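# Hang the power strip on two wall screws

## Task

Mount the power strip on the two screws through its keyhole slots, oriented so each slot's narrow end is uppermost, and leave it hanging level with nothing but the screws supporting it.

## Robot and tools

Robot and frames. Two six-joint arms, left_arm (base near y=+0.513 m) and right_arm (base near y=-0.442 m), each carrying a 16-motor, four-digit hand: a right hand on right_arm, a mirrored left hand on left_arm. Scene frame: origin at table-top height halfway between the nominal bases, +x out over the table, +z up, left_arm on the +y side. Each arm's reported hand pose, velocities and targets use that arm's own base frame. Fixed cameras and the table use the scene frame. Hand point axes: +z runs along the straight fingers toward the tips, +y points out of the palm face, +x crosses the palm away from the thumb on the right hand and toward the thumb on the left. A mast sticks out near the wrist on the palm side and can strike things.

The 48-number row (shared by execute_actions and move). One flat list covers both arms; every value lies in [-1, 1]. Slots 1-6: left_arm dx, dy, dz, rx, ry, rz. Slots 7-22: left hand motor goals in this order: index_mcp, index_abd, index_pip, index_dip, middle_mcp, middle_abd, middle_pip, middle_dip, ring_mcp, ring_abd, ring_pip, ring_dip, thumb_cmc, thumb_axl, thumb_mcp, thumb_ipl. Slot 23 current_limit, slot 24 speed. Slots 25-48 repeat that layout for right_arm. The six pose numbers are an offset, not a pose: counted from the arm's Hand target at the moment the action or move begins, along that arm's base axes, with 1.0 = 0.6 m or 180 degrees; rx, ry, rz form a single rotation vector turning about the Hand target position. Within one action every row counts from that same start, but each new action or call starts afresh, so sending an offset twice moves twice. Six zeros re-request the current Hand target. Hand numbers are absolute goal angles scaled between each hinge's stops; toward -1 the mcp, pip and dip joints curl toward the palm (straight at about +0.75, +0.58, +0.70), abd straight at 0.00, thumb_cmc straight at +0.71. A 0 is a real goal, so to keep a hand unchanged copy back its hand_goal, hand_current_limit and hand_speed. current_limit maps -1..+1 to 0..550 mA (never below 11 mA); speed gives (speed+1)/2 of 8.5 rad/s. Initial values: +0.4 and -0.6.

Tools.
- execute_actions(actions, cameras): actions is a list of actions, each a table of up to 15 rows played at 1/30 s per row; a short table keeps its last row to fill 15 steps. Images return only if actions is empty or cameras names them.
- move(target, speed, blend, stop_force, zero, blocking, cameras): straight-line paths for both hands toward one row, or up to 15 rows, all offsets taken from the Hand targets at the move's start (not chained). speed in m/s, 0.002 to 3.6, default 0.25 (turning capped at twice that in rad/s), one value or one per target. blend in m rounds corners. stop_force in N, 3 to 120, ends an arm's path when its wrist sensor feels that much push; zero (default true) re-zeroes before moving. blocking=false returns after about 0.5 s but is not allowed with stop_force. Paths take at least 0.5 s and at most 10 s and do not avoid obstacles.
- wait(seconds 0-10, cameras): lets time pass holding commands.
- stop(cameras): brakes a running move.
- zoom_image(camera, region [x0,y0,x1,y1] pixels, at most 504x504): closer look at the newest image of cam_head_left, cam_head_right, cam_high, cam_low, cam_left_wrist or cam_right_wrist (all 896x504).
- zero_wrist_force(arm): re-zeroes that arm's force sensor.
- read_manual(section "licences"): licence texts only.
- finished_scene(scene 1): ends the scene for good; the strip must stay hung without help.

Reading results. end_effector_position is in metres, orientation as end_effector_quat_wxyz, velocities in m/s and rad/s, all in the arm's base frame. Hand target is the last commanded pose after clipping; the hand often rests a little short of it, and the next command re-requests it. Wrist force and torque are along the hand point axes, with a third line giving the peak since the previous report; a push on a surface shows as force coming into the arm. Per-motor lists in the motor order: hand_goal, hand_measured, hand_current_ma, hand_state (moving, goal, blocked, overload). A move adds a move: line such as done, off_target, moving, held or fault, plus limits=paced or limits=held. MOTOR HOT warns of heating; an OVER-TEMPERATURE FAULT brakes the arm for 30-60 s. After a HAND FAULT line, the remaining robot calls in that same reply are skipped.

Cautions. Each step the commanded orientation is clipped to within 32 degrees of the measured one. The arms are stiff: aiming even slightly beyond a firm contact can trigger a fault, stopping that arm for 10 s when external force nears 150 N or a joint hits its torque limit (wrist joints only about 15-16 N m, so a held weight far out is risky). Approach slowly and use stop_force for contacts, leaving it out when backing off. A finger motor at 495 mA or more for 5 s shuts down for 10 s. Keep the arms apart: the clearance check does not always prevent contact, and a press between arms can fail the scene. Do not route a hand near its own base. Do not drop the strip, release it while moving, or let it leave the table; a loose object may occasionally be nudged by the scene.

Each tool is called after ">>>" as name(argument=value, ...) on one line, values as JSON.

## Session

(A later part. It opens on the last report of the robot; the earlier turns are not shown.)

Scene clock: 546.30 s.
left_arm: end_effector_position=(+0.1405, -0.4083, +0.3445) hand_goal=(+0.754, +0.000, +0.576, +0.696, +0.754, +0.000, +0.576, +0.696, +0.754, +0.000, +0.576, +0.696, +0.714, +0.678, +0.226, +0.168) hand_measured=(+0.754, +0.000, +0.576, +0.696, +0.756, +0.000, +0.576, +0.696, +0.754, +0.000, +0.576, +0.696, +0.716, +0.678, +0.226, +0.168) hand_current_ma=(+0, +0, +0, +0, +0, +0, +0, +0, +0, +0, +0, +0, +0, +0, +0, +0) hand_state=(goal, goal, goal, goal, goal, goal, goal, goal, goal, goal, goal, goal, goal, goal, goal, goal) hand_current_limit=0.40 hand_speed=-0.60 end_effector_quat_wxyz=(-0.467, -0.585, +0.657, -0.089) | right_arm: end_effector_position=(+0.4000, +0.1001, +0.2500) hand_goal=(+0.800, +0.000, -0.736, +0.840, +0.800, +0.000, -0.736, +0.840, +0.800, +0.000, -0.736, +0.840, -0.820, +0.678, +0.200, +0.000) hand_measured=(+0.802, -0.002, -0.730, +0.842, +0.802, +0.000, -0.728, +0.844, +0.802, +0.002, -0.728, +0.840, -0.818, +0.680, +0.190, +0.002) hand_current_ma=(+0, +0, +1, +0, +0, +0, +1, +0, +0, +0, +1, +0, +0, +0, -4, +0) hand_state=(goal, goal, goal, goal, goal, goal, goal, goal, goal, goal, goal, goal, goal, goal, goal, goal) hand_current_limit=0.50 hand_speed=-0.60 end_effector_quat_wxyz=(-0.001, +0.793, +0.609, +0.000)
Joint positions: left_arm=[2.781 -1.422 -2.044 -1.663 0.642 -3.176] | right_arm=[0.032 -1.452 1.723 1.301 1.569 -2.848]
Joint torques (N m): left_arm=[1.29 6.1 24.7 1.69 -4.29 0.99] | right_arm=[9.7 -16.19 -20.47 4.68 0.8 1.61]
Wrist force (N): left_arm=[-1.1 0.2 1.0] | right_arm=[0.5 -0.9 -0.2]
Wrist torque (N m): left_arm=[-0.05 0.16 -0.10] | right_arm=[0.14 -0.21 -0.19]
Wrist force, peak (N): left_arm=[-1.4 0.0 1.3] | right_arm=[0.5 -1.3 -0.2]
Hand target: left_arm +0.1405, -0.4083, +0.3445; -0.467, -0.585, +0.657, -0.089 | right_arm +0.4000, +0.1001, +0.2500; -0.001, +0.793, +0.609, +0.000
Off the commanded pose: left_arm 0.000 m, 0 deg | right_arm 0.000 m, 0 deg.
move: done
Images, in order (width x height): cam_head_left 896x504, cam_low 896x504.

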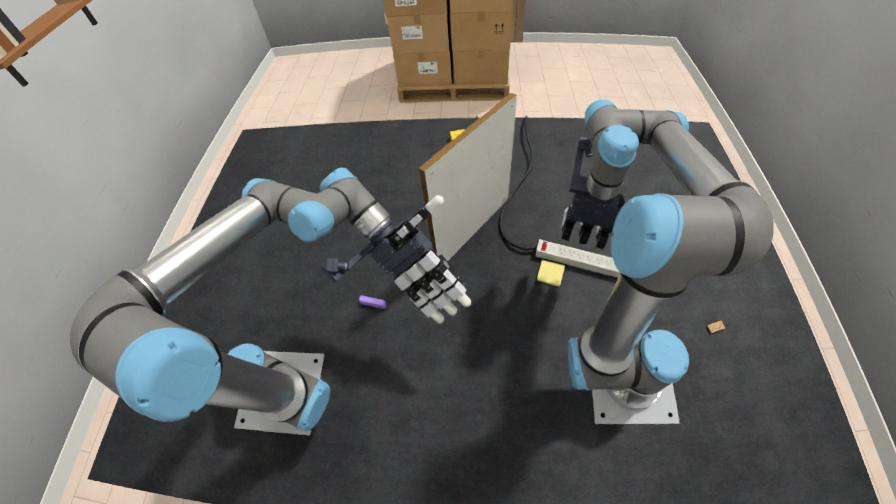

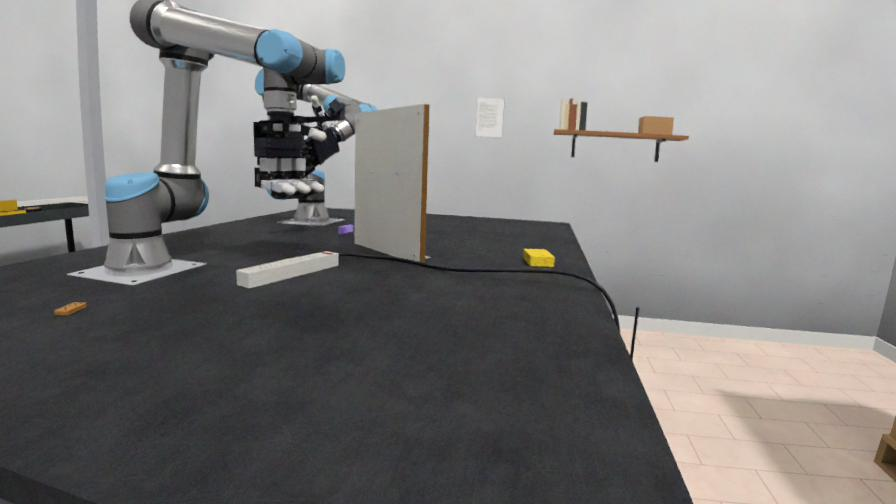

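>>> move(target=[0,0,0,0,0,0,0.754,0,0.576,0.696,0.754,0,0.576,0.696,0.754,0,0.576,0.696,0.714,0.678,0.226,0.168,0.4,-0.6, -0.0635,0.0785,-0.25,0.0999,0.3759,0,0.8,0,-0.736,0.84,0.8,0,-0.736,0.84,0.8,0,-0.736,0.84,0.6,0.677,0.2,0.1,0.5,-0.4], speed=0.35, cameras=["cam_low","cam_head_left","cam_high"])

>>> zoom_image(camera="cam_head_left", region=[480, 180, 680, 330])

>>> zoom_image(camera="cam_low", region=[200, 180, 380, 300])

Scene clock: 550.20 s.
left_arm: end_effector_position=(+0.1405, -0.4083, +0.3445) hand_goal=(+0.754, +0.000, +0.576, +0.696, +0.754, +0.000, +0.576, +0.696, +0.754, +0.000, +0.576, +0.696, +0.714, +0.678, +0.226, +0.168) hand_measured=(+0.754, +0.000, +0.576, +0.696, +0.756, +0.000, +0.576, +0.696, +0.754, +0.000, +0.576, +0.696, +0.716, +0.678, +0.226, +0.168) hand_current_ma=(+0, +0, +0, +0, +0, +0, +0, +0, +0, +0, +0, +0, +0, +0, +0, +0) hand_state=(goal, goal, goal, goal, goal, goal, goal, goal, goal, goal, goal, goal, goal, goal, goal, goal) hand_current_limit=0.40 hand_speed=-0.60 end_effector_quat_wxyz=(-0.467, -0.585, +0.657, -0.089) | right_arm: end_effector_position=(+0.3620, +0.1471, +0.1001) hand_goal=(+0.800, +0.000, -0.736, +0.840, +0.800, +0.000, -0.736, +0.840, +0.800, +0.000, -0.736, +0.840, +0.600, +0.678, +0.200, +0.100) hand_measured=(+0.796, -0.002, -0.732, +0.842, +0.794, +0.000, -0.732, +0.844, +0.796, +0.002, -0.732, +0.840, +0.592, +0.680, +0.194, +0.096) hand_current_ma=(+0, +0, +0, +0, -1, +0, +0, +0, -1, +0, +0, +0, -1, +0, -1, +0) hand_state=(goal, goal, goal, goal, goal, goal, goal, goal, goal, goal, goal, goal, goal, goal, goal, goal) hand_current_limit=0.50 hand_speed=-0.40 end_effector_quat_wxyz=(-0.455, +0.650, +0.498, -0.350)
Joint positions: left_arm=[2.781 -1.422 -2.044 -1.663 0.642 -3.176] | right_arm=[-0.022 -0.746 1.564 1.967 1.347 -3.057]
Joint torques (N m): left_arm=[1.55 5.94 24.73 1.6 -4.13 1.13] | right_arm=[9.8 -34.8 -16.17 5.15 -1.7 -1.83]
Wrist force (N): left_arm=[-0.9 -0.1 0.9] | right_arm=[0.2 -0.6 -1.8]
Wrist torque (N m): left_arm=[-0.09 0.14 -0.07] | right_arm=[0.04 0.10 0.11]
Wrist force, peak (N): left_arm=[-1.4 0.0 1.2] | right_arm=[0.2 -0.5 -2.0]
Hand target: left_arm +0.1405, -0.4083, +0.3445; -0.467, -0.585, +0.657, -0.089 | right_arm +0.3619, +0.1472, +0.1000; -0.455, +0.650, +0.498, -0.350
Off the commanded pose: left_arm 0.000 m, 0 deg | right_arm 0.000 m, 0 deg.
move: done
Images, in order (width x height): cam_head_left 896x504, cam_high 896x504, cam_low 896x504.

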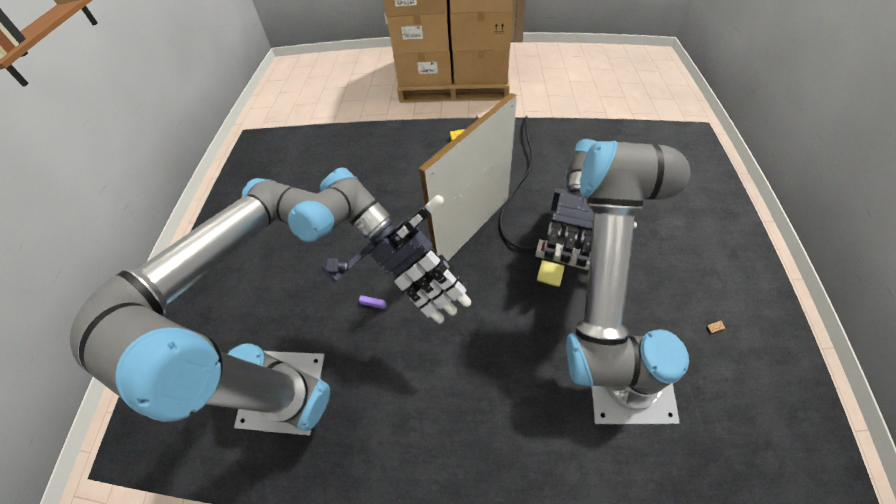

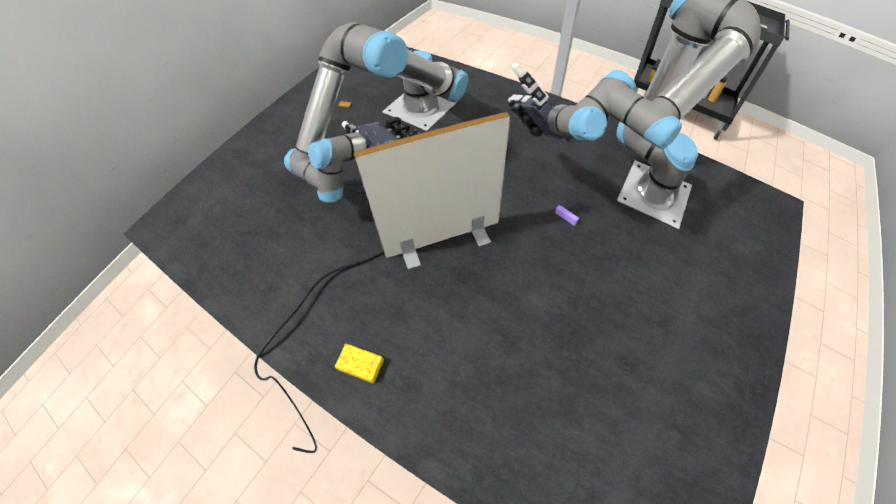

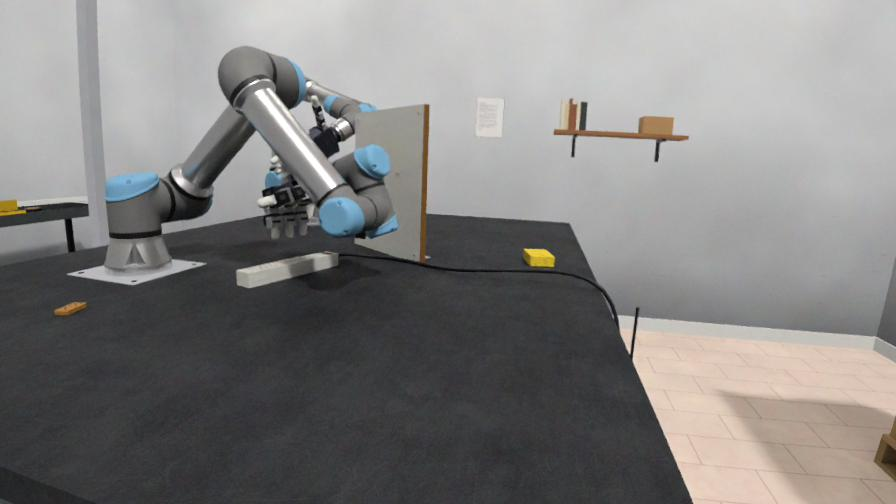

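Scaled by 2.520 from the camera's 896x504 image, which has a finer 1280x720 frame.

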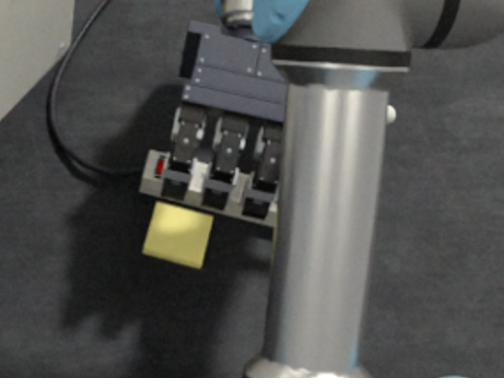

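Scaled by 2.800 from the camera's 896x504 image, which has a finer 1280x720 frame.

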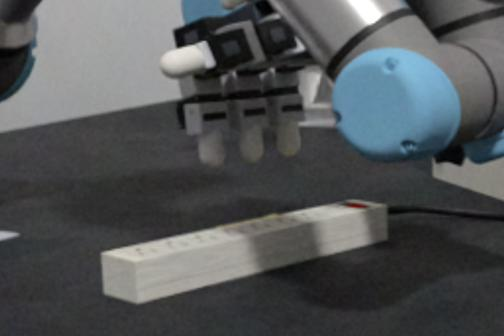

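>>> move(target=[0,0,0,0,0,0,0.754,0,0.576,0.696,0.754,0,0.576,0.696,0.754,0,0.576,0.696,0.714,0.678,0.226,0.168,0.4,-0.6, -0.0082,-0.0613,0,0,0,0,0.66,0,-0.736,0.84,0.63,0,-0.736,0.84,0.58,0,-0.736,0.84,-0.82,0.677,0.2,0.0,0.5,-0.4], speed=0.15)

>>> move(target=[0,0,0,0,0,0,0.754,0,0.576,0.696,0.754,0,0.576,0.696,0.754,0,0.576,0.696,0.714,0.678,0.226,0.168,0.4,-0.6, 0,0,-0.0985,0,0,0,0.66,0,-0.736,0.84,0.63,0,-0.736,0.84,0.58,0,-0.736,0.84,-0.82,0.677,0.2,0.0,0.5,-0.6], speed=0.06, stop_force=6, cameras=["cam_low","cam_head_left"])

>>> zoom_image(camera="cam_head_left", region=[480, 180, 680, 330])

>>> zoom_image(camera="cam_low", region=[200, 180, 380, 300])

Scene clock: 552.50 s.
left_arm: end_effector_position=(+0.1405, -0.4083, +0.3445) hand_goal=(+0.754, +0.000, +0.576, +0.696, +0.754, +0.000, +0.576, +0.696, +0.754, +0.000, +0.576, +0.696, +0.714, +0.678, +0.226, +0.168) hand_measured=(+0.754, +0.000, +0.576, +0.696, +0.756, +0.000, +0.576, +0.696, +0.754, +0.000, +0.576, +0.696, +0.716, +0.678, +0.226, +0.168) hand_current_ma=(+0, +0, +0, +0, +0, +0, +0, +0, +0, +0, +0, +0, +0, +0, +0, +0) hand_state=(goal, goal, goal, goal, goal, goal, goal, goal, goal, goal, goal, goal, goal, goal, goal, goal) hand_current_limit=0.40 hand_speed=-0.60 end_effector_quat_wxyz=(-0.467, -0.585, +0.657, -0.089) | right_arm: end_effector_position=(+0.3570, +0.1105, +0.1000) hand_goal=(+0.660, +0.000, -0.736, +0.840, +0.630, +0.000, -0.736, +0.840, +0.580, +0.000, -0.736, +0.840, -0.820, +0.678, +0.200, +0.000) hand_measured=(+0.656, -0.002, -0.732, +0.842, +0.626, +0.000, -0.732, +0.844, +0.576, +0.002, -0.732, +0.840, -0.814, +0.680, +0.196, +0.002) hand_current_ma=(+0, +0, +0, +0, +0, +0, +0, +0, +0, +0, +0, +0, +1, +0, -1, +0) hand_state=(goal, goal, goal, goal, goal, goal, goal, goal, goal, goal, goal, goal, goal, goal, goal, goal) hand_current_limit=0.50 hand_speed=-0.40 end_effector_quat_wxyz=(-0.455, +0.650, +0.498, -0.350)
Joint positions: left_arm=[2.781 -1.422 -2.044 -1.663 0.642 -3.176] | right_arm=[-0.091 -0.765 1.606 1.948 1.411 -3.081]
Joint torques (N m): left_arm=[1.15 5.66 24.04 1.89 -4.08 0.98] | right_arm=[-8.16 -50.25 -3.06 0.38 1.23 -1.69]
Wrist force (N): left_arm=[-1.3 -0.1 1.0] | right_arm=[0.1 -0.6 -1.9]
Wrist torque (N m): left_arm=[-0.10 0.18 -0.11] | right_arm=[0.08 0.09 0.16]
Wrist force, peak (N): left_arm=[-1.3 0.2 1.3] | right_arm=[0.2 -1.6 -1.9]
Hand target: left_arm +0.1405, -0.4083, +0.3445; -0.467, -0.585, +0.657, -0.089 | right_arm +0.3570, +0.1104, +0.1000; -0.455, +0.650, +0.498, -0.350
Off the commanded pose: left_arm 0.000 m, 0 deg | right_arm 0.000 m, 0 deg.
move: done

Scene clock: 554.57 s.
left_arm: end_effector_position=(+0.1405, -0.4083, +0.3445) hand_goal=(+0.754, +0.000, +0.576, +0.696, +0.754, +0.000, +0.576, +0.696, +0.754, +0.000, +0.576, +0.696, +0.714, +0.678, +0.226, +0.168) hand_measured=(+0.754, +0.000, +0.576, +0.696, +0.756, +0.000, +0.576, +0.696, +0.754, +0.000, +0.576, +0.696, +0.716, +0.678, +0.226, +0.168) hand_current_ma=(+0, +0, +0, +0, +0, +0, +0, +0, +0, +0, +0, +0, +0, +0, +0, +0) hand_state=(goal, goal, goal, goal, goal, goal, goal, goal, goal, goal, goal, goal, goal, goal, goal, goal) hand_current_limit=0.40 hand_speed=-0.60 end_effector_quat_wxyz=(-0.467, -0.585, +0.657, -0.089) | right_arm: end_effector_position=(+0.3570, +0.1104, +0.0409) hand_goal=(+0.660, +0.000, -0.736, +0.840, +0.630, +0.000, -0.736, +0.840, +0.580, +0.000, -0.736, +0.840, -0.820, +0.678, +0.200, +0.000) hand_measured=(+0.656, -0.002, -0.732, +0.842, +0.626, +0.000, -0.732, +0.844, +0.576, +0.002, -0.732, +0.840, -0.814, +0.680, +0.196, +0.002) hand_current_ma=(+0, +0, +0, +0, +0, +0, +0, +0, +0, +0, +0, +0, +1, +0, -1, +0) hand_state=(goal, goal, goal, goal, goal, goal, goal, goal, goal, goal, goal, goal, goal, goal, goal, goal) hand_current_limit=0.50 hand_speed=-0.60 end_effector_quat_wxyz=(-0.455, +0.650, +0.498, -0.350)
Joint positions: left_arm=[2.781 -1.422 -2.044 -1.663 0.642 -3.176] | right_arm=[-0.091 -0.657 1.596 1.85 1.411 -3.081]
Joint torques (N m): left_arm=[0.85 5.63 24.48 1.74 -4.3 1.17] | right_arm=[-4.12 -38.08 -14.83 0.32 0.2 -0.87]
Wrist force (N): left_arm=[-1.2 -0.2 1.2] | right_arm=[0.2 -0.6 -2.0]
Wrist torque (N m): left_arm=[-0.11 0.17 -0.10] | right_arm=[0.08 0.08 0.16]
Wrist force, peak (N): left_arm=[-1.4 -0.4 1.2] | right_arm=[0.2 -0.9 -2.1]
Hand target: left_arm +0.1405, -0.4083, +0.3445; -0.467, -0.585, +0.657, -0.089 | right_arm +0.3570, +0.1104, +0.0409; -0.455, +0.650, +0.498, -0.350
Off the commanded pose: left_arm 0.000 m, 0 deg | right_arm 0.000 m, 0 deg.
move: done
Images, in order (width x height): cam_head_left 896x504, cam_low 896x504.

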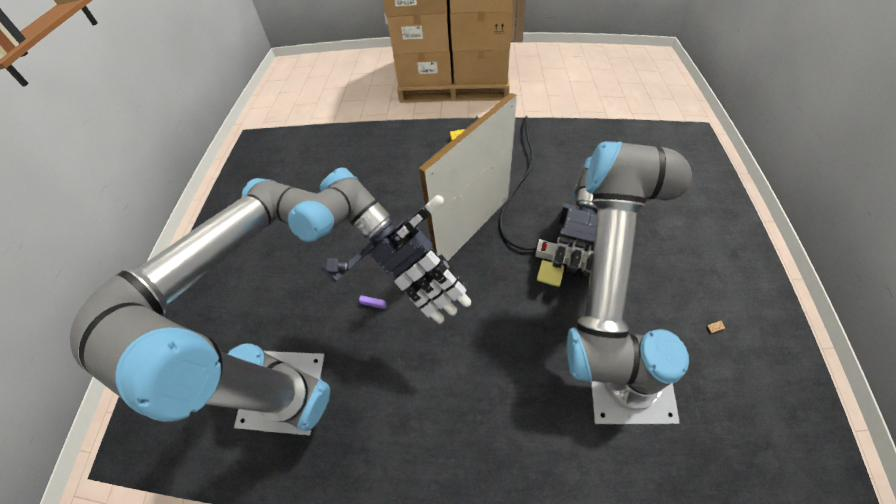

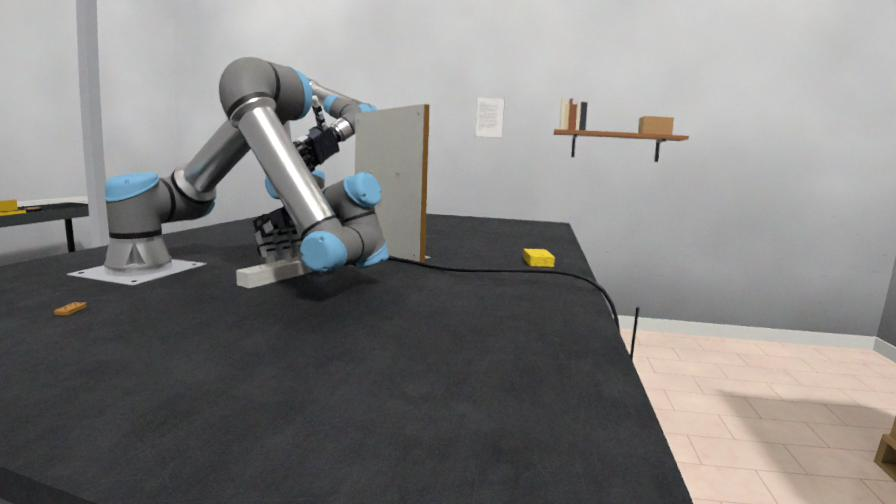

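Scaled by 2.520 from the camera's 896x504 image, which has a finer 1280x720 frame.

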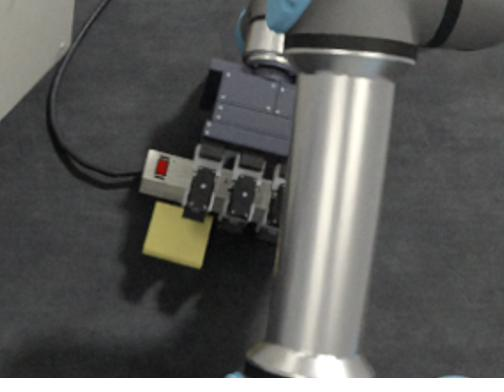

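Scaled by 2.800 from the camera's 896x504 image, which has a finer 1280x720 frame.

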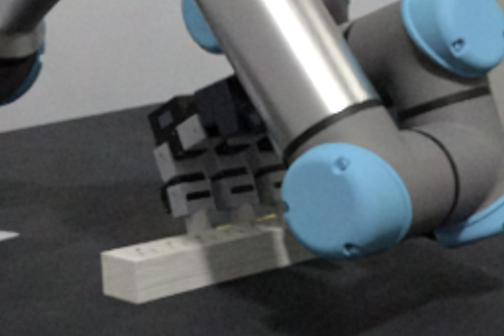

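>>> move(target=[0,0,0,0,0,0,0.754,0,0.576,0.696,0.754,0,0.576,0.696,0.754,0,0.576,0.696,0.714,0.678,0.226,0.168,0.4,-0.6, 0,0,0,0,0,0,0.33,0,-0.75,0.835,0.35,0,-0.75,0.835,0.37,0,-0.75,0.835,-0.82,0.677,-0.7,-0.02,0.77,-0.83], speed=0.1)

>>> wait(seconds=0.3)

>>> move(target=[0,0,0,0,0,0,0.754,0,0.576,0.696,0.754,0,0.576,0.696,0.754,0,0.576,0.696,0.714,0.678,0.226,0.168,0.4,-0.6, 0,0,0.06,0,0,0,0.33,0,-0.75,0.835,0.35,0,-0.75,0.835,0.37,0,-0.75,0.835,-0.82,0.677,-0.7,-0.02,0.77,-0.83], speed=0.05, cameras=["cam_low","cam_head_left"])

>>> zoom_image(camera="cam_low", region=[200, 180, 380, 300])

Scene clock: 555.70 s.
left_arm: end_effector_position=(+0.1405, -0.4083, +0.3445) hand_goal=(+0.754, +0.000, +0.576, +0.696, +0.754, +0.000, +0.576, +0.696, +0.754, +0.000, +0.576, +0.696, +0.714, +0.678, +0.226, +0.168) hand_measured=(+0.754, +0.000, +0.576, +0.696, +0.756, +0.000, +0.576, +0.696, +0.754, +0.000, +0.576, +0.696, +0.716, +0.678, +0.226, +0.168) hand_current_ma=(+0, +0, +0, +0, +0, +0, +0, +0, +0, +0, +0, +0, +0, +0, +0, +0) hand_state=(goal, goal, goal, goal, goal, goal, goal, goal, goal, goal, goal, goal, goal, goal, goal, goal) hand_current_limit=0.40 hand_speed=-0.60 end_effector_quat_wxyz=(-0.467, -0.585, +0.657, -0.089) | right_arm: end_effector_position=(+0.3570, +0.1104, +0.0409) hand_goal=(+0.330, +0.000, -0.750, +0.836, +0.350, +0.000, -0.750, +0.836, +0.370, +0.000, -0.750, +0.836, -0.820, +0.678, -0.700, -0.020) hand_measured=(+0.426, -0.002, -0.734, +0.844, +0.412, +0.000, -0.736, +0.844, +0.396, +0.002, -0.734, +0.842, -0.816, +0.680, +0.042, +0.008) hand_current_ma=(+159, +0, +5, +1, +68, +0, +4, +1, +13, +0, +5, +1, +0, +0, +487, +23) hand_state=(blocked, goal, goal, goal, blocked, goal, goal, goal, blocked, goal, goal, goal, goal, goal, blocked, blocked) hand_current_limit=0.77 hand_speed=-0.83 end_effector_quat_wxyz=(-0.455, +0.650, +0.498, -0.350)
Joint positions: left_arm=[2.781 -1.422 -2.044 -1.663 0.642 -3.176] | right_arm=[-0.091 -0.657 1.596 1.85 1.411 -3.081]
Joint torques (N m): left_arm=[0.94 6.16 24.09 1.71 -4.37 1.12] | right_arm=[0.7 -38.82 -13.85 0.73 -0.99 0.42]
Wrist force (N): left_arm=[-0.8 0.1 1.1] | right_arm=[-0.5 -6.2 -2.4]
Wrist torque (N m): left_arm=[-0.08 0.13 -0.07] | right_arm=[-0.15 0.20 0.19]
Wrist force, peak (N): left_arm=[-1.4 0.1 1.2] | right_arm=[-0.5 -6.2 -2.4]
Hand target: left_arm +0.1405, -0.4083, +0.3445; -0.467, -0.585, +0.657, -0.089 | right_arm +0.3570, +0.1104, +0.0409; -0.455, +0.650, +0.498, -0.350
Off the commanded pose: left_arm 0.000 m, 0 deg | right_arm 0.000 m, 0 deg.
move: done

Scene clock: 556.00 s.
left_arm: end_effector_position=(+0.1405, -0.4083, +0.3445) hand_goal=(+0.754, +0.000, +0.576, +0.696, +0.754, +0.000, +0.576, +0.696, +0.754, +0.000, +0.576, +0.696, +0.714, +0.678, +0.226, +0.168) hand_measured=(+0.754, +0.000, +0.576, +0.696, +0.756, +0.000, +0.576, +0.696, +0.754, +0.000, +0.576, +0.696, +0.716, +0.678, +0.226, +0.168) hand_current_ma=(+0, +0, +0, +0, +0, +0, +0, +0, +0, +0, +0, +0, +0, +0, +0, +0) hand_state=(goal, goal, goal, goal, goal, goal, goal, goal, goal, goal, goal, goal, goal, goal, goal, goal) hand_current_limit=0.40 hand_speed=-0.60 end_effector_quat_wxyz=(-0.467, -0.585, +0.657, -0.089) | right_arm: end_effector_position=(+0.3570, +0.1104, +0.0409) hand_goal=(+0.330, +0.000, -0.750, +0.836, +0.350, +0.000, -0.750, +0.836, +0.370, +0.000, -0.750, +0.836, -0.820, +0.678, -0.700, -0.020) hand_measured=(+0.426, -0.002, -0.734, +0.844, +0.412, +0.000, -0.736, +0.844, +0.396, +0.002, -0.734, +0.842, -0.816, +0.680, +0.042, +0.008) hand_current_ma=(+159, +0, +5, +1, +68, +0, +4, +1, +13, +0, +5, +1, +0, +0, +487, +23) hand_state=(blocked, goal, goal, goal, blocked, goal, goal, goal, blocked, goal, goal, goal, goal, goal, blocked, blocked) hand_current_limit=0.77 hand_speed=-0.83 end_effector_quat_wxyz=(-0.455, +0.650, +0.498, -0.350)
Joint positions: left_arm=[2.781 -1.422 -2.044 -1.663 0.642 -3.176] | right_arm=[-0.091 -0.657 1.596 1.85 1.411 -3.081]
Joint torques (N m): left_arm=[1.59 5.51 24.15 1.88 -4.18 0.87] | right_arm=[1.8 -39.1 -13.13 0.77 -0.93 0.64]
Wrist force (N): left_arm=[-1.0 -0.1 1.2] | right_arm=[-0.3 -5.9 -2.6]
Wrist torque (N m): left_arm=[-0.11 0.16 -0.09] | right_arm=[-0.13 0.17 0.22]
Wrist force, peak (N): left_arm=[-1.3 0.0 1.1] | right_arm=[-0.4 -6.1 -2.5]
Hand target: left_arm +0.1405, -0.4083, +0.3445; -0.467, -0.585, +0.657, -0.089 | right_arm +0.3570, +0.1104, +0.0409; -0.455, +0.650, +0.498, -0.350
Off the commanded pose: left_arm 0.000 m, 0 deg | right_arm 0.000 m, 0 deg.
wait: 0.30 s; at rest by 0.17 s

Scene clock: 557.17 s.
left_arm: end_effector_position=(+0.1405, -0.4083, +0.3445) hand_goal=(+0.754, +0.000, +0.576, +0.696, +0.754, +0.000, +0.576, +0.696, +0.754, +0.000, +0.576, +0.696, +0.714, +0.678, +0.226, +0.168) hand_measured=(+0.754, +0.000, +0.576, +0.696, +0.756, +0.000, +0.576, +0.696, +0.754, +0.000, +0.576, +0.696, +0.716, +0.678, +0.226, +0.168) hand_current_ma=(+0, +0, +0, +0, +0, +0, +0, +0, +0, +0, +0, +0, +0, +0, +0, +0) hand_state=(goal, goal, goal, goal, goal, goal, goal, goal, goal, goal, goal, goal, goal, goal, goal, goal) hand_current_limit=0.40 hand_speed=-0.60 end_effector_quat_wxyz=(-0.467, -0.585, +0.657, -0.089) | right_arm: end_effector_position=(+0.3570, +0.1104, +0.0768) hand_goal=(+0.330, +0.000, -0.750, +0.836, +0.350, +0.000, -0.750, +0.836, +0.370, +0.000, -0.750, +0.836, -0.820, +0.678, -0.700, -0.020) hand_measured=(+0.414, -0.002, -0.714, +0.854, +0.398, +0.000, -0.728, +0.848, +0.378, +0.002, -0.738, +0.842, -0.804, +0.680, +0.042, +0.018) hand_current_ma=(+123, +0, +22, +6, +42, +0, +8, +2, +1, +0, +2, +0, +5, +0, +487, +42) hand_state=(blocked, goal, blocked, goal, blocked, goal, blocked, goal, goal, goal, goal, goal, goal, goal, blocked, blocked) hand_current_limit=0.77 hand_speed=-0.83 end_effector_quat_wxyz=(-0.455, +0.650, +0.498, -0.350)
Joint positions: left_arm=[2.781 -1.422 -2.044 -1.663 0.642 -3.176] | right_arm=[-0.091 -0.724 1.605 1.908 1.411 -3.081]
Joint torques (N m): left_arm=[0.99 5.51 24.65 1.9 -4.27 1.06] | right_arm=[7.83 -52.55 -2.86 5.95 -0.83 1.08]
Wrist force (N): left_arm=[-1.1 0.0 1.2] | right_arm=[0.0 2.7 -1.3]
Wrist torque (N m): left_arm=[-0.09 0.16 -0.09] | right_arm=[0.21 0.20 0.24]
Wrist force, peak (N): left_arm=[-1.1 -0.1 1.4] | right_arm=[-0.6 -5.6 -2.3]
Hand target: left_arm +0.1405, -0.4083, +0.3445; -0.467, -0.585, +0.657, -0.089 | right_arm +0.3570, +0.1104, +0.0769; -0.455, +0.650, +0.498, -0.350
Off the commanded pose: left_arm 0.000 m, 0 deg | right_arm 0.000 m, 0 deg.
move: done
Images, in order (width x height): cam_head_left 896x504, cam_low 896x504.

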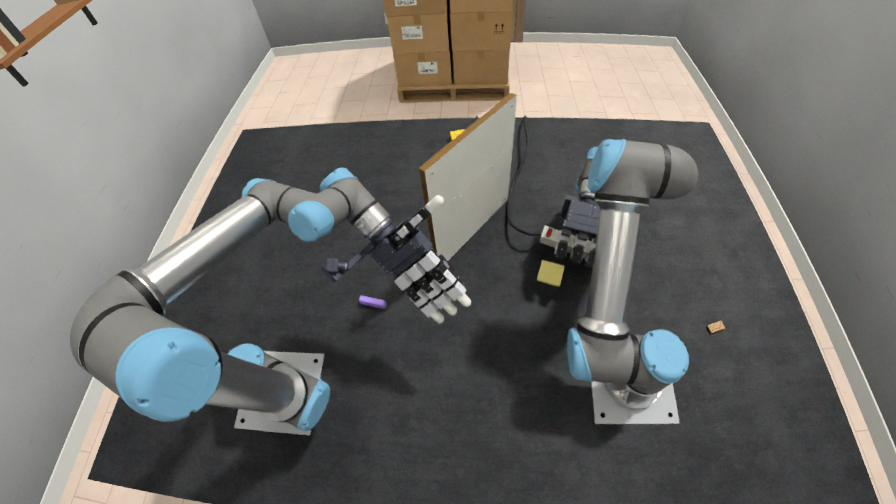

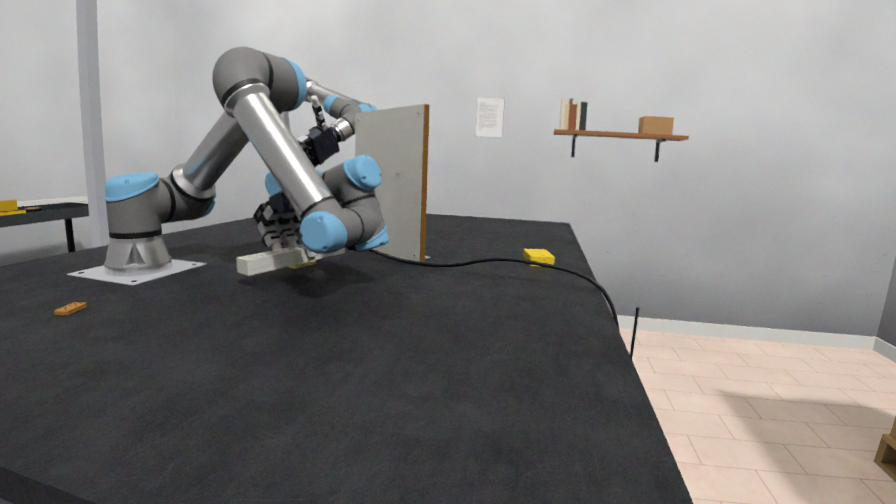

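Scaled by 2.800 from the camera's 896x504 image, which has a finer 1280x720 frame.

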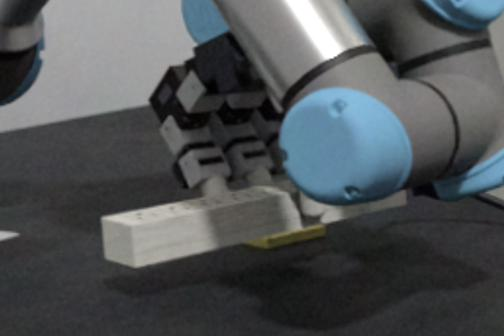

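>>> move(target=[0,0,0,0,0,0,0.754,0,0.576,0.696,0.754,0,0.576,0.696,0.754,0,0.576,0.696,0.714,0.678,0.226,0.168,0.4,-0.6, 0,0,0.005,0,0,0,0.25,0,-0.76,0.83,0.26,0,-0.76,0.83,0.27,0,-0.76,0.83,-0.82,0.677,-0.7,-0.04,0.77,-0.83], speed=0.05, cameras=["cam_low"])

>>> zoom_image(camera="cam_low", region=[200, 180, 380, 300])

Scene clock: 558.20 s.
left_arm: end_effector_position=(+0.1405, -0.4083, +0.3445) hand_goal=(+0.754, +0.000, +0.576, +0.696, +0.754, +0.000, +0.576, +0.696, +0.754, +0.000, +0.576, +0.696, +0.714, +0.678, +0.226, +0.168) hand_measured=(+0.754, +0.000, +0.576, +0.696, +0.756, +0.000, +0.576, +0.696, +0.754, +0.000, +0.576, +0.696, +0.716, +0.678, +0.226, +0.168) hand_current_ma=(+0, +0, +0, +0, +0, +0, +0, +0, +0, +0, +0, +0, +0, +0, +0, +0) hand_state=(goal, goal, goal, goal, goal, goal, goal, goal, goal, goal, goal, goal, goal, goal, goal, goal) hand_current_limit=0.40 hand_speed=-0.60 end_effector_quat_wxyz=(-0.467, -0.585, +0.657, -0.089) | right_arm: end_effector_position=(+0.3570, +0.1104, +0.0798) hand_goal=(+0.250, +0.000, -0.760, +0.830, +0.260, +0.000, -0.760, +0.830, +0.270, +0.000, -0.760, +0.830, -0.820, +0.678, -0.700, -0.040) hand_measured=(+0.392, -0.002, -0.712, +0.854, +0.368, +0.000, -0.726, +0.850, +0.340, +0.002, -0.734, +0.842, -0.796, +0.682, +0.042, +0.032) hand_current_ma=(+345, +0, +37, +10, +203, +0, +19, +6, +87, +0, +11, +2, +10, +0, +487, +147) hand_state=(blocked, goal, blocked, blocked, blocked, goal, blocked, goal, blocked, goal, blocked, goal, blocked, goal, blocked, blocked) hand_current_limit=0.77 hand_speed=-0.83 end_effector_quat_wxyz=(-0.455, +0.650, +0.498, -0.350)
Joint positions: left_arm=[2.781 -1.422 -2.044 -1.663 0.642 -3.176] | right_arm=[-0.091 -0.729 1.605 1.913 1.411 -3.081]
Joint torques (N m): left_arm=[1.31 5.33 25.05 1.73 -4.19 1.21] | right_arm=[8.26 -52.21 -2.81 5.53 -0.11 0.39]
Wrist force (N): left_arm=[-1.2 0.0 1.1] | right_arm=[-0.1 2.1 -1.1]
Wrist torque (N m): left_arm=[-0.09 0.17 -0.10] | right_arm=[0.20 0.18 0.21]
Wrist force, peak (N): left_arm=[-1.4 0.0 1.2] | right_arm=[-0.1 2.9 -1.2]
Hand target: left_arm +0.1405, -0.4083, +0.3445; -0.467, -0.585, +0.657, -0.089 | right_arm +0.3570, +0.1104, +0.0799; -0.455, +0.650, +0.498, -0.350
Off the commanded pose: left_arm 0.000 m, 0 deg | right_arm 0.000 m, 0 deg.
move: done
Images, in order (width x height): cam_low 896x504.

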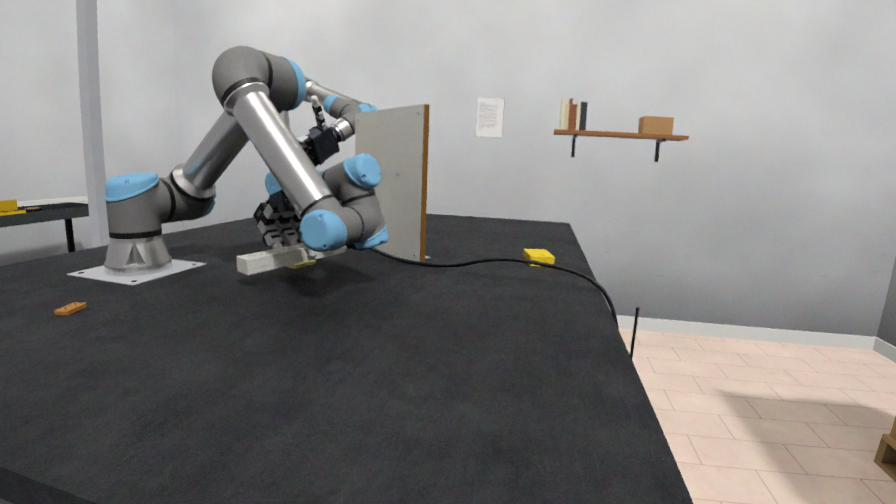

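Scaled by 2.800 from the camera's 896x504 image, which has a finer 1280x720 frame.

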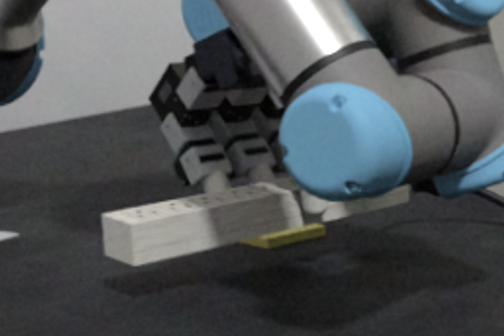

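>>> move(target=[0,0,0,0,0,0,0.754,0,0.576,0.696,0.754,0,0.576,0.696,0.754,0,0.576,0.696,0.714,0.678,0.226,0.168,0.4,-0.6, 0,0,0.03,-0.0642,-0.2416,0,0.25,0,-0.76,0.83,0.26,0,-0.76,0.83,0.27,0,-0.76,0.83,-0.82,0.677,-0.7,-0.04,0.77,-0.83], speed=0.15, cameras=["cam_low"])

>>> zoom_image(camera="cam_low", region=[200, 180, 380, 300])

>>> move(target=[0,0,0,0,0,0,0.754,0,0.576,0.696,0.754,0,0.576,0.696,0.754,0,0.576,0.696,0.714,0.678,0.226,0.168,0.4,-0.6, 0,0,0.06,-0.0642,-0.2416,0,0.25,0,-0.76,0.83,0.26,0,-0.76,0.83,0.27,0,-0.76,0.83,-0.82,0.677,-0.7,-0.04,0.77,-0.83], speed=0.15, cameras=["cam_low","cam_head_left"])

>>> zoom_image(camera="cam_low", region=[200, 160, 380, 280])

Scene clock: 562.13 s.
left_arm: end_effector_position=(+0.1405, -0.4083, +0.3445) hand_goal=(+0.754, +0.000, +0.576, +0.696, +0.754, +0.000, +0.576, +0.696, +0.754, +0.000, +0.576, +0.696, +0.714, +0.678, +0.226, +0.168) hand_measured=(+0.754, +0.000, +0.576, +0.696, +0.756, +0.000, +0.576, +0.696, +0.754, +0.000, +0.576, +0.696, +0.716, +0.678, +0.226, +0.168) hand_current_ma=(+0, +0, +0, +0, +0, +0, +0, +0, +0, +0, +0, +0, +0, +0, +0, +0) hand_state=(goal, goal, goal, goal, goal, goal, goal, goal, goal, goal, goal, goal, goal, goal, goal, goal) hand_current_limit=0.40 hand_speed=-0.60 end_effector_quat_wxyz=(-0.467, -0.585, +0.657, -0.089) | right_arm: end_effector_position=(+0.3570, +0.1104, +0.0979) hand_goal=(+0.250, +0.000, -0.760, +0.830, +0.260, +0.000, -0.760, +0.830, +0.270, +0.000, -0.760, +0.830, -0.820, +0.678, -0.700, -0.040) hand_measured=(+0.392, -0.002, -0.712, +0.854, +0.368, +0.000, -0.720, +0.852, +0.340, +0.002, -0.718, +0.848, -0.800, +0.682, +0.042, +0.032) hand_current_ma=(+345, +0, +37, +10, +202, +0, +26, +9, +86, +0, +29, +5, +7, +0, +487, +148) hand_state=(blocked, goal, blocked, blocked, blocked, goal, blocked, blocked, blocked, goal, blocked, goal, blocked, goal, blocked, blocked) hand_current_limit=0.77 hand_speed=-0.83 end_effector_quat_wxyz=(-0.172, +0.775, +0.594, -0.132)
Joint positions: left_arm=[2.781 -1.422 -2.044 -1.663 0.642 -3.176] | right_arm=[-0.017 -1.159 1.854 1.302 1.467 -2.918]
Joint torques (N m): left_arm=[0.9 5.85 24.54 1.8 -4.21 1] | right_arm=[10.07 -40.3 -5.59 0.97 1.16 1.46]
Wrist force (N): left_arm=[-1.2 0.1 1.2] | right_arm=[0.0 1.0 1.7]
Wrist torque (N m): left_arm=[-0.08 0.18 -0.10] | right_arm=[0.34 -0.18 0.06]
Wrist force, peak (N): left_arm=[-1.2 -0.1 1.3] | right_arm=[-0.2 2.8 -1.4]
Hand target: left_arm +0.1405, -0.4083, +0.3445; -0.467, -0.585, +0.657, -0.089 | right_arm +0.3570, +0.1104, +0.0979; -0.172, +0.775, +0.594, -0.132
Off the commanded pose: left_arm 0.000 m, 0 deg | right_arm 0.000 m, 0 deg.
move: done
Images, in order (width x height): cam_low 896x504.

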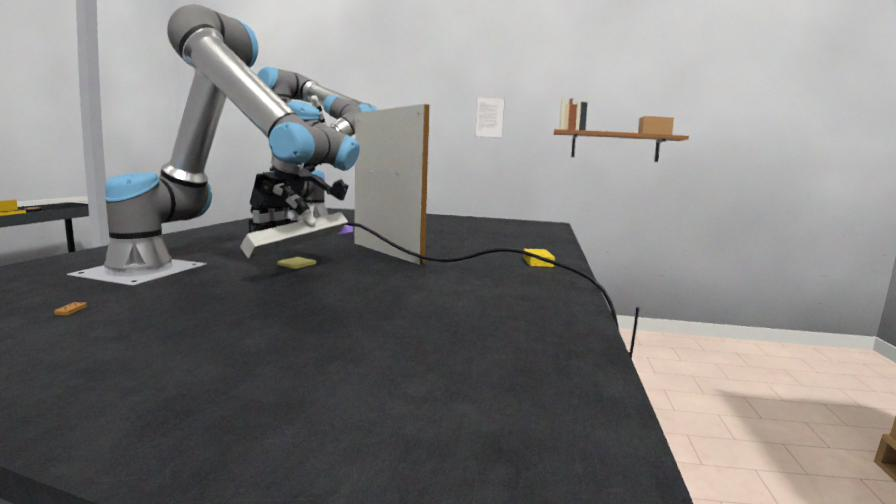

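Scaled by 2.800 from the camera's 896x504 image, which has a finer 1280x720 frame.

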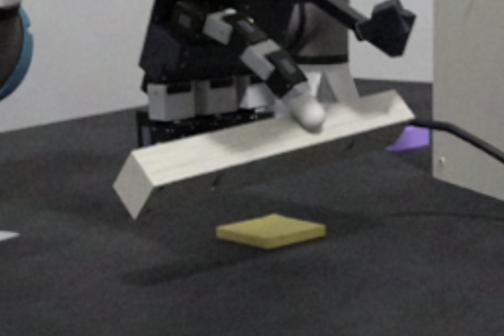

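Scene clock: 565.33 s.
left_arm: end_effector_position=(+0.1405, -0.4083, +0.3445) hand_goal=(+0.754, +0.000, +0.576, +0.696, +0.754, +0.000, +0.576, +0.696, +0.754, +0.000, +0.576, +0.696, +0.714, +0.678, +0.226, +0.168) hand_measured=(+0.754, +0.000, +0.576, +0.696, +0.756, +0.000, +0.576, +0.696, +0.754, +0.000, +0.576, +0.696, +0.716, +0.678, +0.226, +0.168) hand_current_ma=(+0, +0, +0, +0, +0, +0, +0, +0, +0, +0, +0, +0, +0, +0, +0, +0) hand_state=(goal, goal, goal, goal, goal, goal, goal, goal, goal, goal, goal, goal, goal, goal, goal, goal) hand_current_limit=0.40 hand_speed=-0.60 end_effector_quat_wxyz=(-0.467, -0.585, +0.657, -0.089) | right_arm: end_effector_position=(+0.3570, +0.1104, +0.1339) hand_goal=(+0.250, +0.000, -0.760, +0.830, +0.260, +0.000, -0.760, +0.830, +0.270, +0.000, -0.760, +0.830, -0.820, +0.678, -0.700, -0.040) hand_measured=(+0.378, +0.000, -0.726, +0.848, +0.368, +0.000, -0.718, +0.854, +0.352, +0.002, -0.702, +0.856, -0.818, +0.678, +0.042, +0.032) hand_current_ma=(+285, +0, +19, +5, +202, +0, +28, +9, +122, +0, +55, +11, +0, +0, +487, +148) hand_state=(blocked, goal, blocked, goal, blocked, goal, blocked, blocked, blocked, goal, blocked, blocked, goal, goal, blocked, blocked) hand_current_limit=0.77 hand_speed=-0.83 end_effector_quat_wxyz=(+0.137, +0.781, +0.600, +0.106) end_effector_velocity=(+0.001, +0.000, +0.000) end_effector_angular_velocity=(-0.001, -0.005, +0.000)
Joint positions: left_arm=[2.781 -1.422 -2.044 -1.663 0.642 -3.176] | right_arm=[0.176 -1.529 2.171 0.611 1.714 -2.726]
Joint velocities: left_arm=[within noise] | right_arm=[0.001 -0.001 0.001 -0.005 0.002 0.001]
Joint torques (N m): left_arm=[0.65 6.15 24.89 1.82 -4.26 1.06] | right_arm=[11.4 -25.94 -7.23 -0.42 1.84 1.46]
Wrist force (N): left_arm=[-1.1 -0.1 1.1] | right_arm=[0.2 -1.9 2.8]
Wrist torque (N m): left_arm=[-0.10 0.16 -0.09] | right_arm=[0.31 -0.35 -0.22]
Wrist force, peak (N): left_arm=[-1.2 0.0 1.4] | right_arm=[0.0 -2.1 3.1]
Hand target: left_arm +0.1405, -0.4083, +0.3445; -0.467, -0.585, +0.657, -0.089 | right_arm +0.3570, +0.1104, +0.1339; +0.137, +0.781, +0.600, +0.106
Off the commanded pose: left_arm 0.000 m, 0 deg | right_arm 0.000 m, 0 deg.
move: done
Images, in order (width x height): cam_head_left 896x504, cam_low 896x504.

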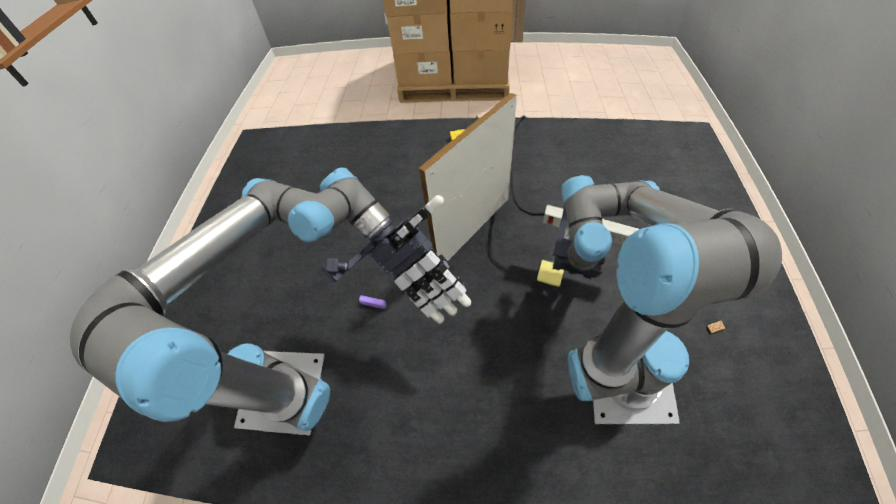

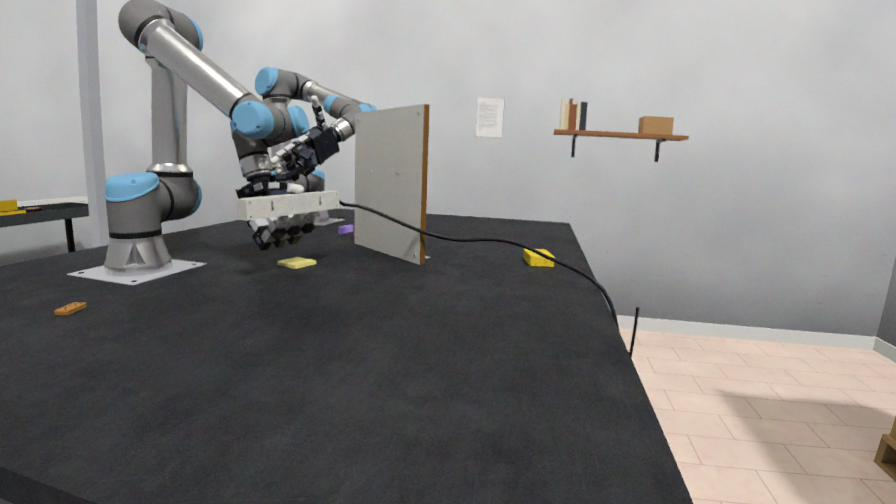

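Scaled by 2.800 from the camera's 896x504 image, which has a finer 1280x720 frame.

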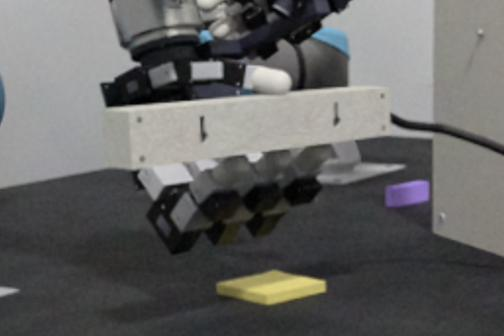

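>>> move(target=[0,0,0,0,0,0,0.754,0,0.576,0.696,0.754,0,0.576,0.696,0.754,0,0.576,0.696,0.714,0.678,0.226,0.168,0.4,-0.6, 0.0133,0.1160,0.0768,0,0,0.1933,0.25,0,-0.76,0.83,0.26,0,-0.76,0.83,0.26,0,-0.76,0.83,-0.82,0.677,-0.7,-0.04,0.77,-0.83], speed=0.08, cameras=["cam_low","cam_head_left","cam_high"])

>>> zoom_image(camera="cam_low", region=[200, 130, 440, 280])

>>> zoom_image(camera="cam_head_left", region=[440, 100, 680, 280])

Scene clock: 570.53 s.
left_arm: end_effector_position=(+0.1405, -0.4083, +0.3445) hand_goal=(+0.754, +0.000, +0.576, +0.696, +0.754, +0.000, +0.576, +0.696, +0.754, +0.000, +0.576, +0.696, +0.714, +0.678, +0.226, +0.168) hand_measured=(+0.754, +0.000, +0.576, +0.696, +0.756, +0.000, +0.576, +0.696, +0.754, +0.000, +0.576, +0.696, +0.716, +0.678, +0.226, +0.168) hand_current_ma=(+0, +0, +0, +0, +0, +0, +0, +0, +0, +0, +0, +0, +0, +0, +0, +0) hand_state=(goal, goal, goal, goal, goal, goal, goal, goal, goal, goal, goal, goal, goal, goal, goal, goal) hand_current_limit=0.40 hand_speed=-0.60 end_effector_quat_wxyz=(-0.467, -0.585, +0.657, -0.089) | right_arm: end_effector_position=(+0.3650, +0.1800, +0.1800) hand_goal=(+0.250, +0.000, -0.760, +0.830, +0.260, +0.000, -0.760, +0.830, +0.260, +0.000, -0.760, +0.830, -0.820, +0.678, -0.700, -0.040) hand_measured=(+0.288, +0.006, -0.742, +0.836, +0.382, +0.014, -0.696, +0.868, +0.278, +0.000, -0.754, +0.834, -0.842, +0.672, +0.030, +0.032) hand_current_ma=(+26, +1, +5, +1, +253, +3, +65, +24, +7, +0, +1, +0, -9, -1, +487, +147) hand_state=(blocked, goal, goal, goal, blocked, goal, blocked, blocked, goal, goal, goal, goal, blocked, goal, blocked, blocked) hand_current_limit=0.77 hand_speed=-0.83 end_effector_quat_wxyz=(+0.099, +0.567, +0.806, +0.142)
Joint positions: left_arm=[2.781 -1.422 -2.044 -1.663 0.642 -3.176] | right_arm=[0.066 -1.648 2.144 0.74 1.475 -3.404]
Joint torques (N m): left_arm=[0.78 6.8 24.63 1.59 -4.33 1.21] | right_arm=[-7.99 -22.13 -21.16 3.75 -2.38 -2.52]
Wrist force (N): left_arm=[-0.7 0.0 1.1] | right_arm=[-0.9 -0.7 3.4]
Wrist torque (N m): left_arm=[-0.08 0.11 -0.06] | right_arm=[0.41 -0.45 0.13]
Wrist force, peak (N): left_arm=[-1.3 0.1 1.4] | right_arm=[-0.8 -0.2 4.1]
Hand target: left_arm +0.1405, -0.4083, +0.3445; -0.467, -0.585, +0.657, -0.089 | right_arm +0.3650, +0.1800, +0.1800; +0.099, +0.566, +0.806, +0.142
Off the commanded pose: left_arm 0.000 m, 0 deg | right_arm 0.000 m, 0 deg.
move: done
Images, in order (width x height): cam_head_left 896x504, cam_high 896x504, cam_low 896x504.

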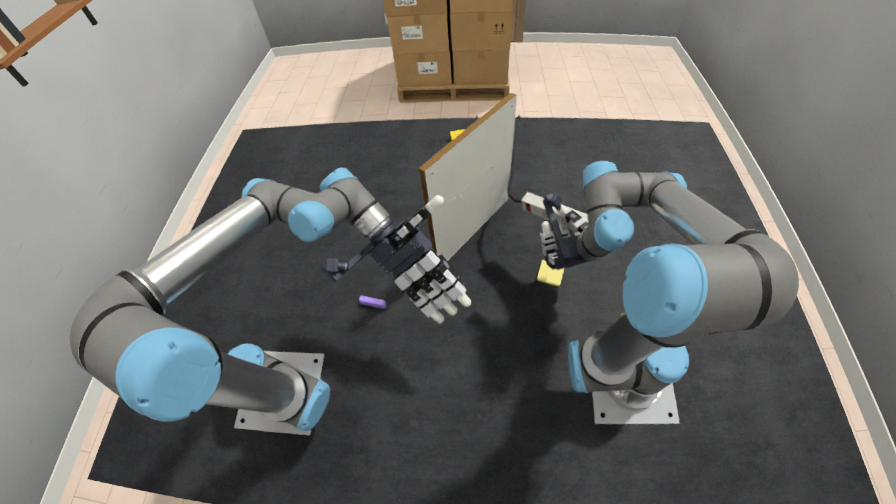

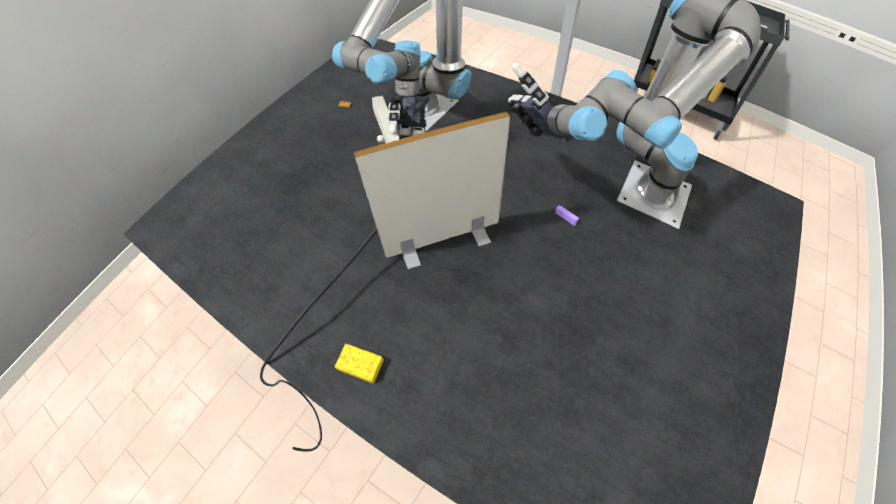

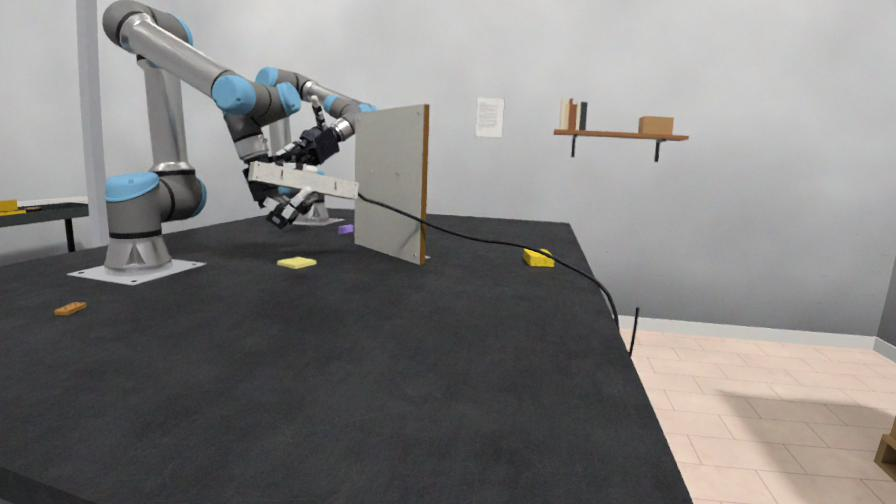

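Scaled by 2.100 from the camera's 896x504 image, which has a finer 1280x720 frame.

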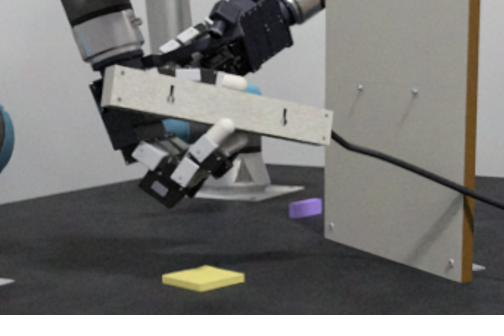

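Scaled by 2.100 from the camera's 896x504 image, which has a finer 1280x720 frame.

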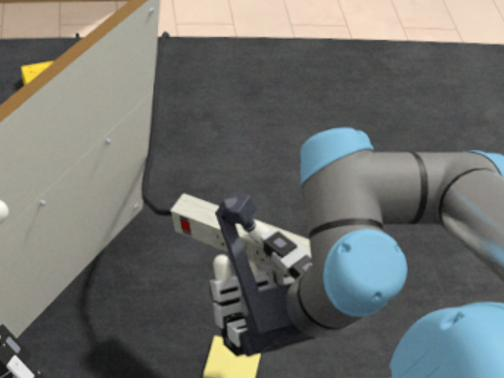

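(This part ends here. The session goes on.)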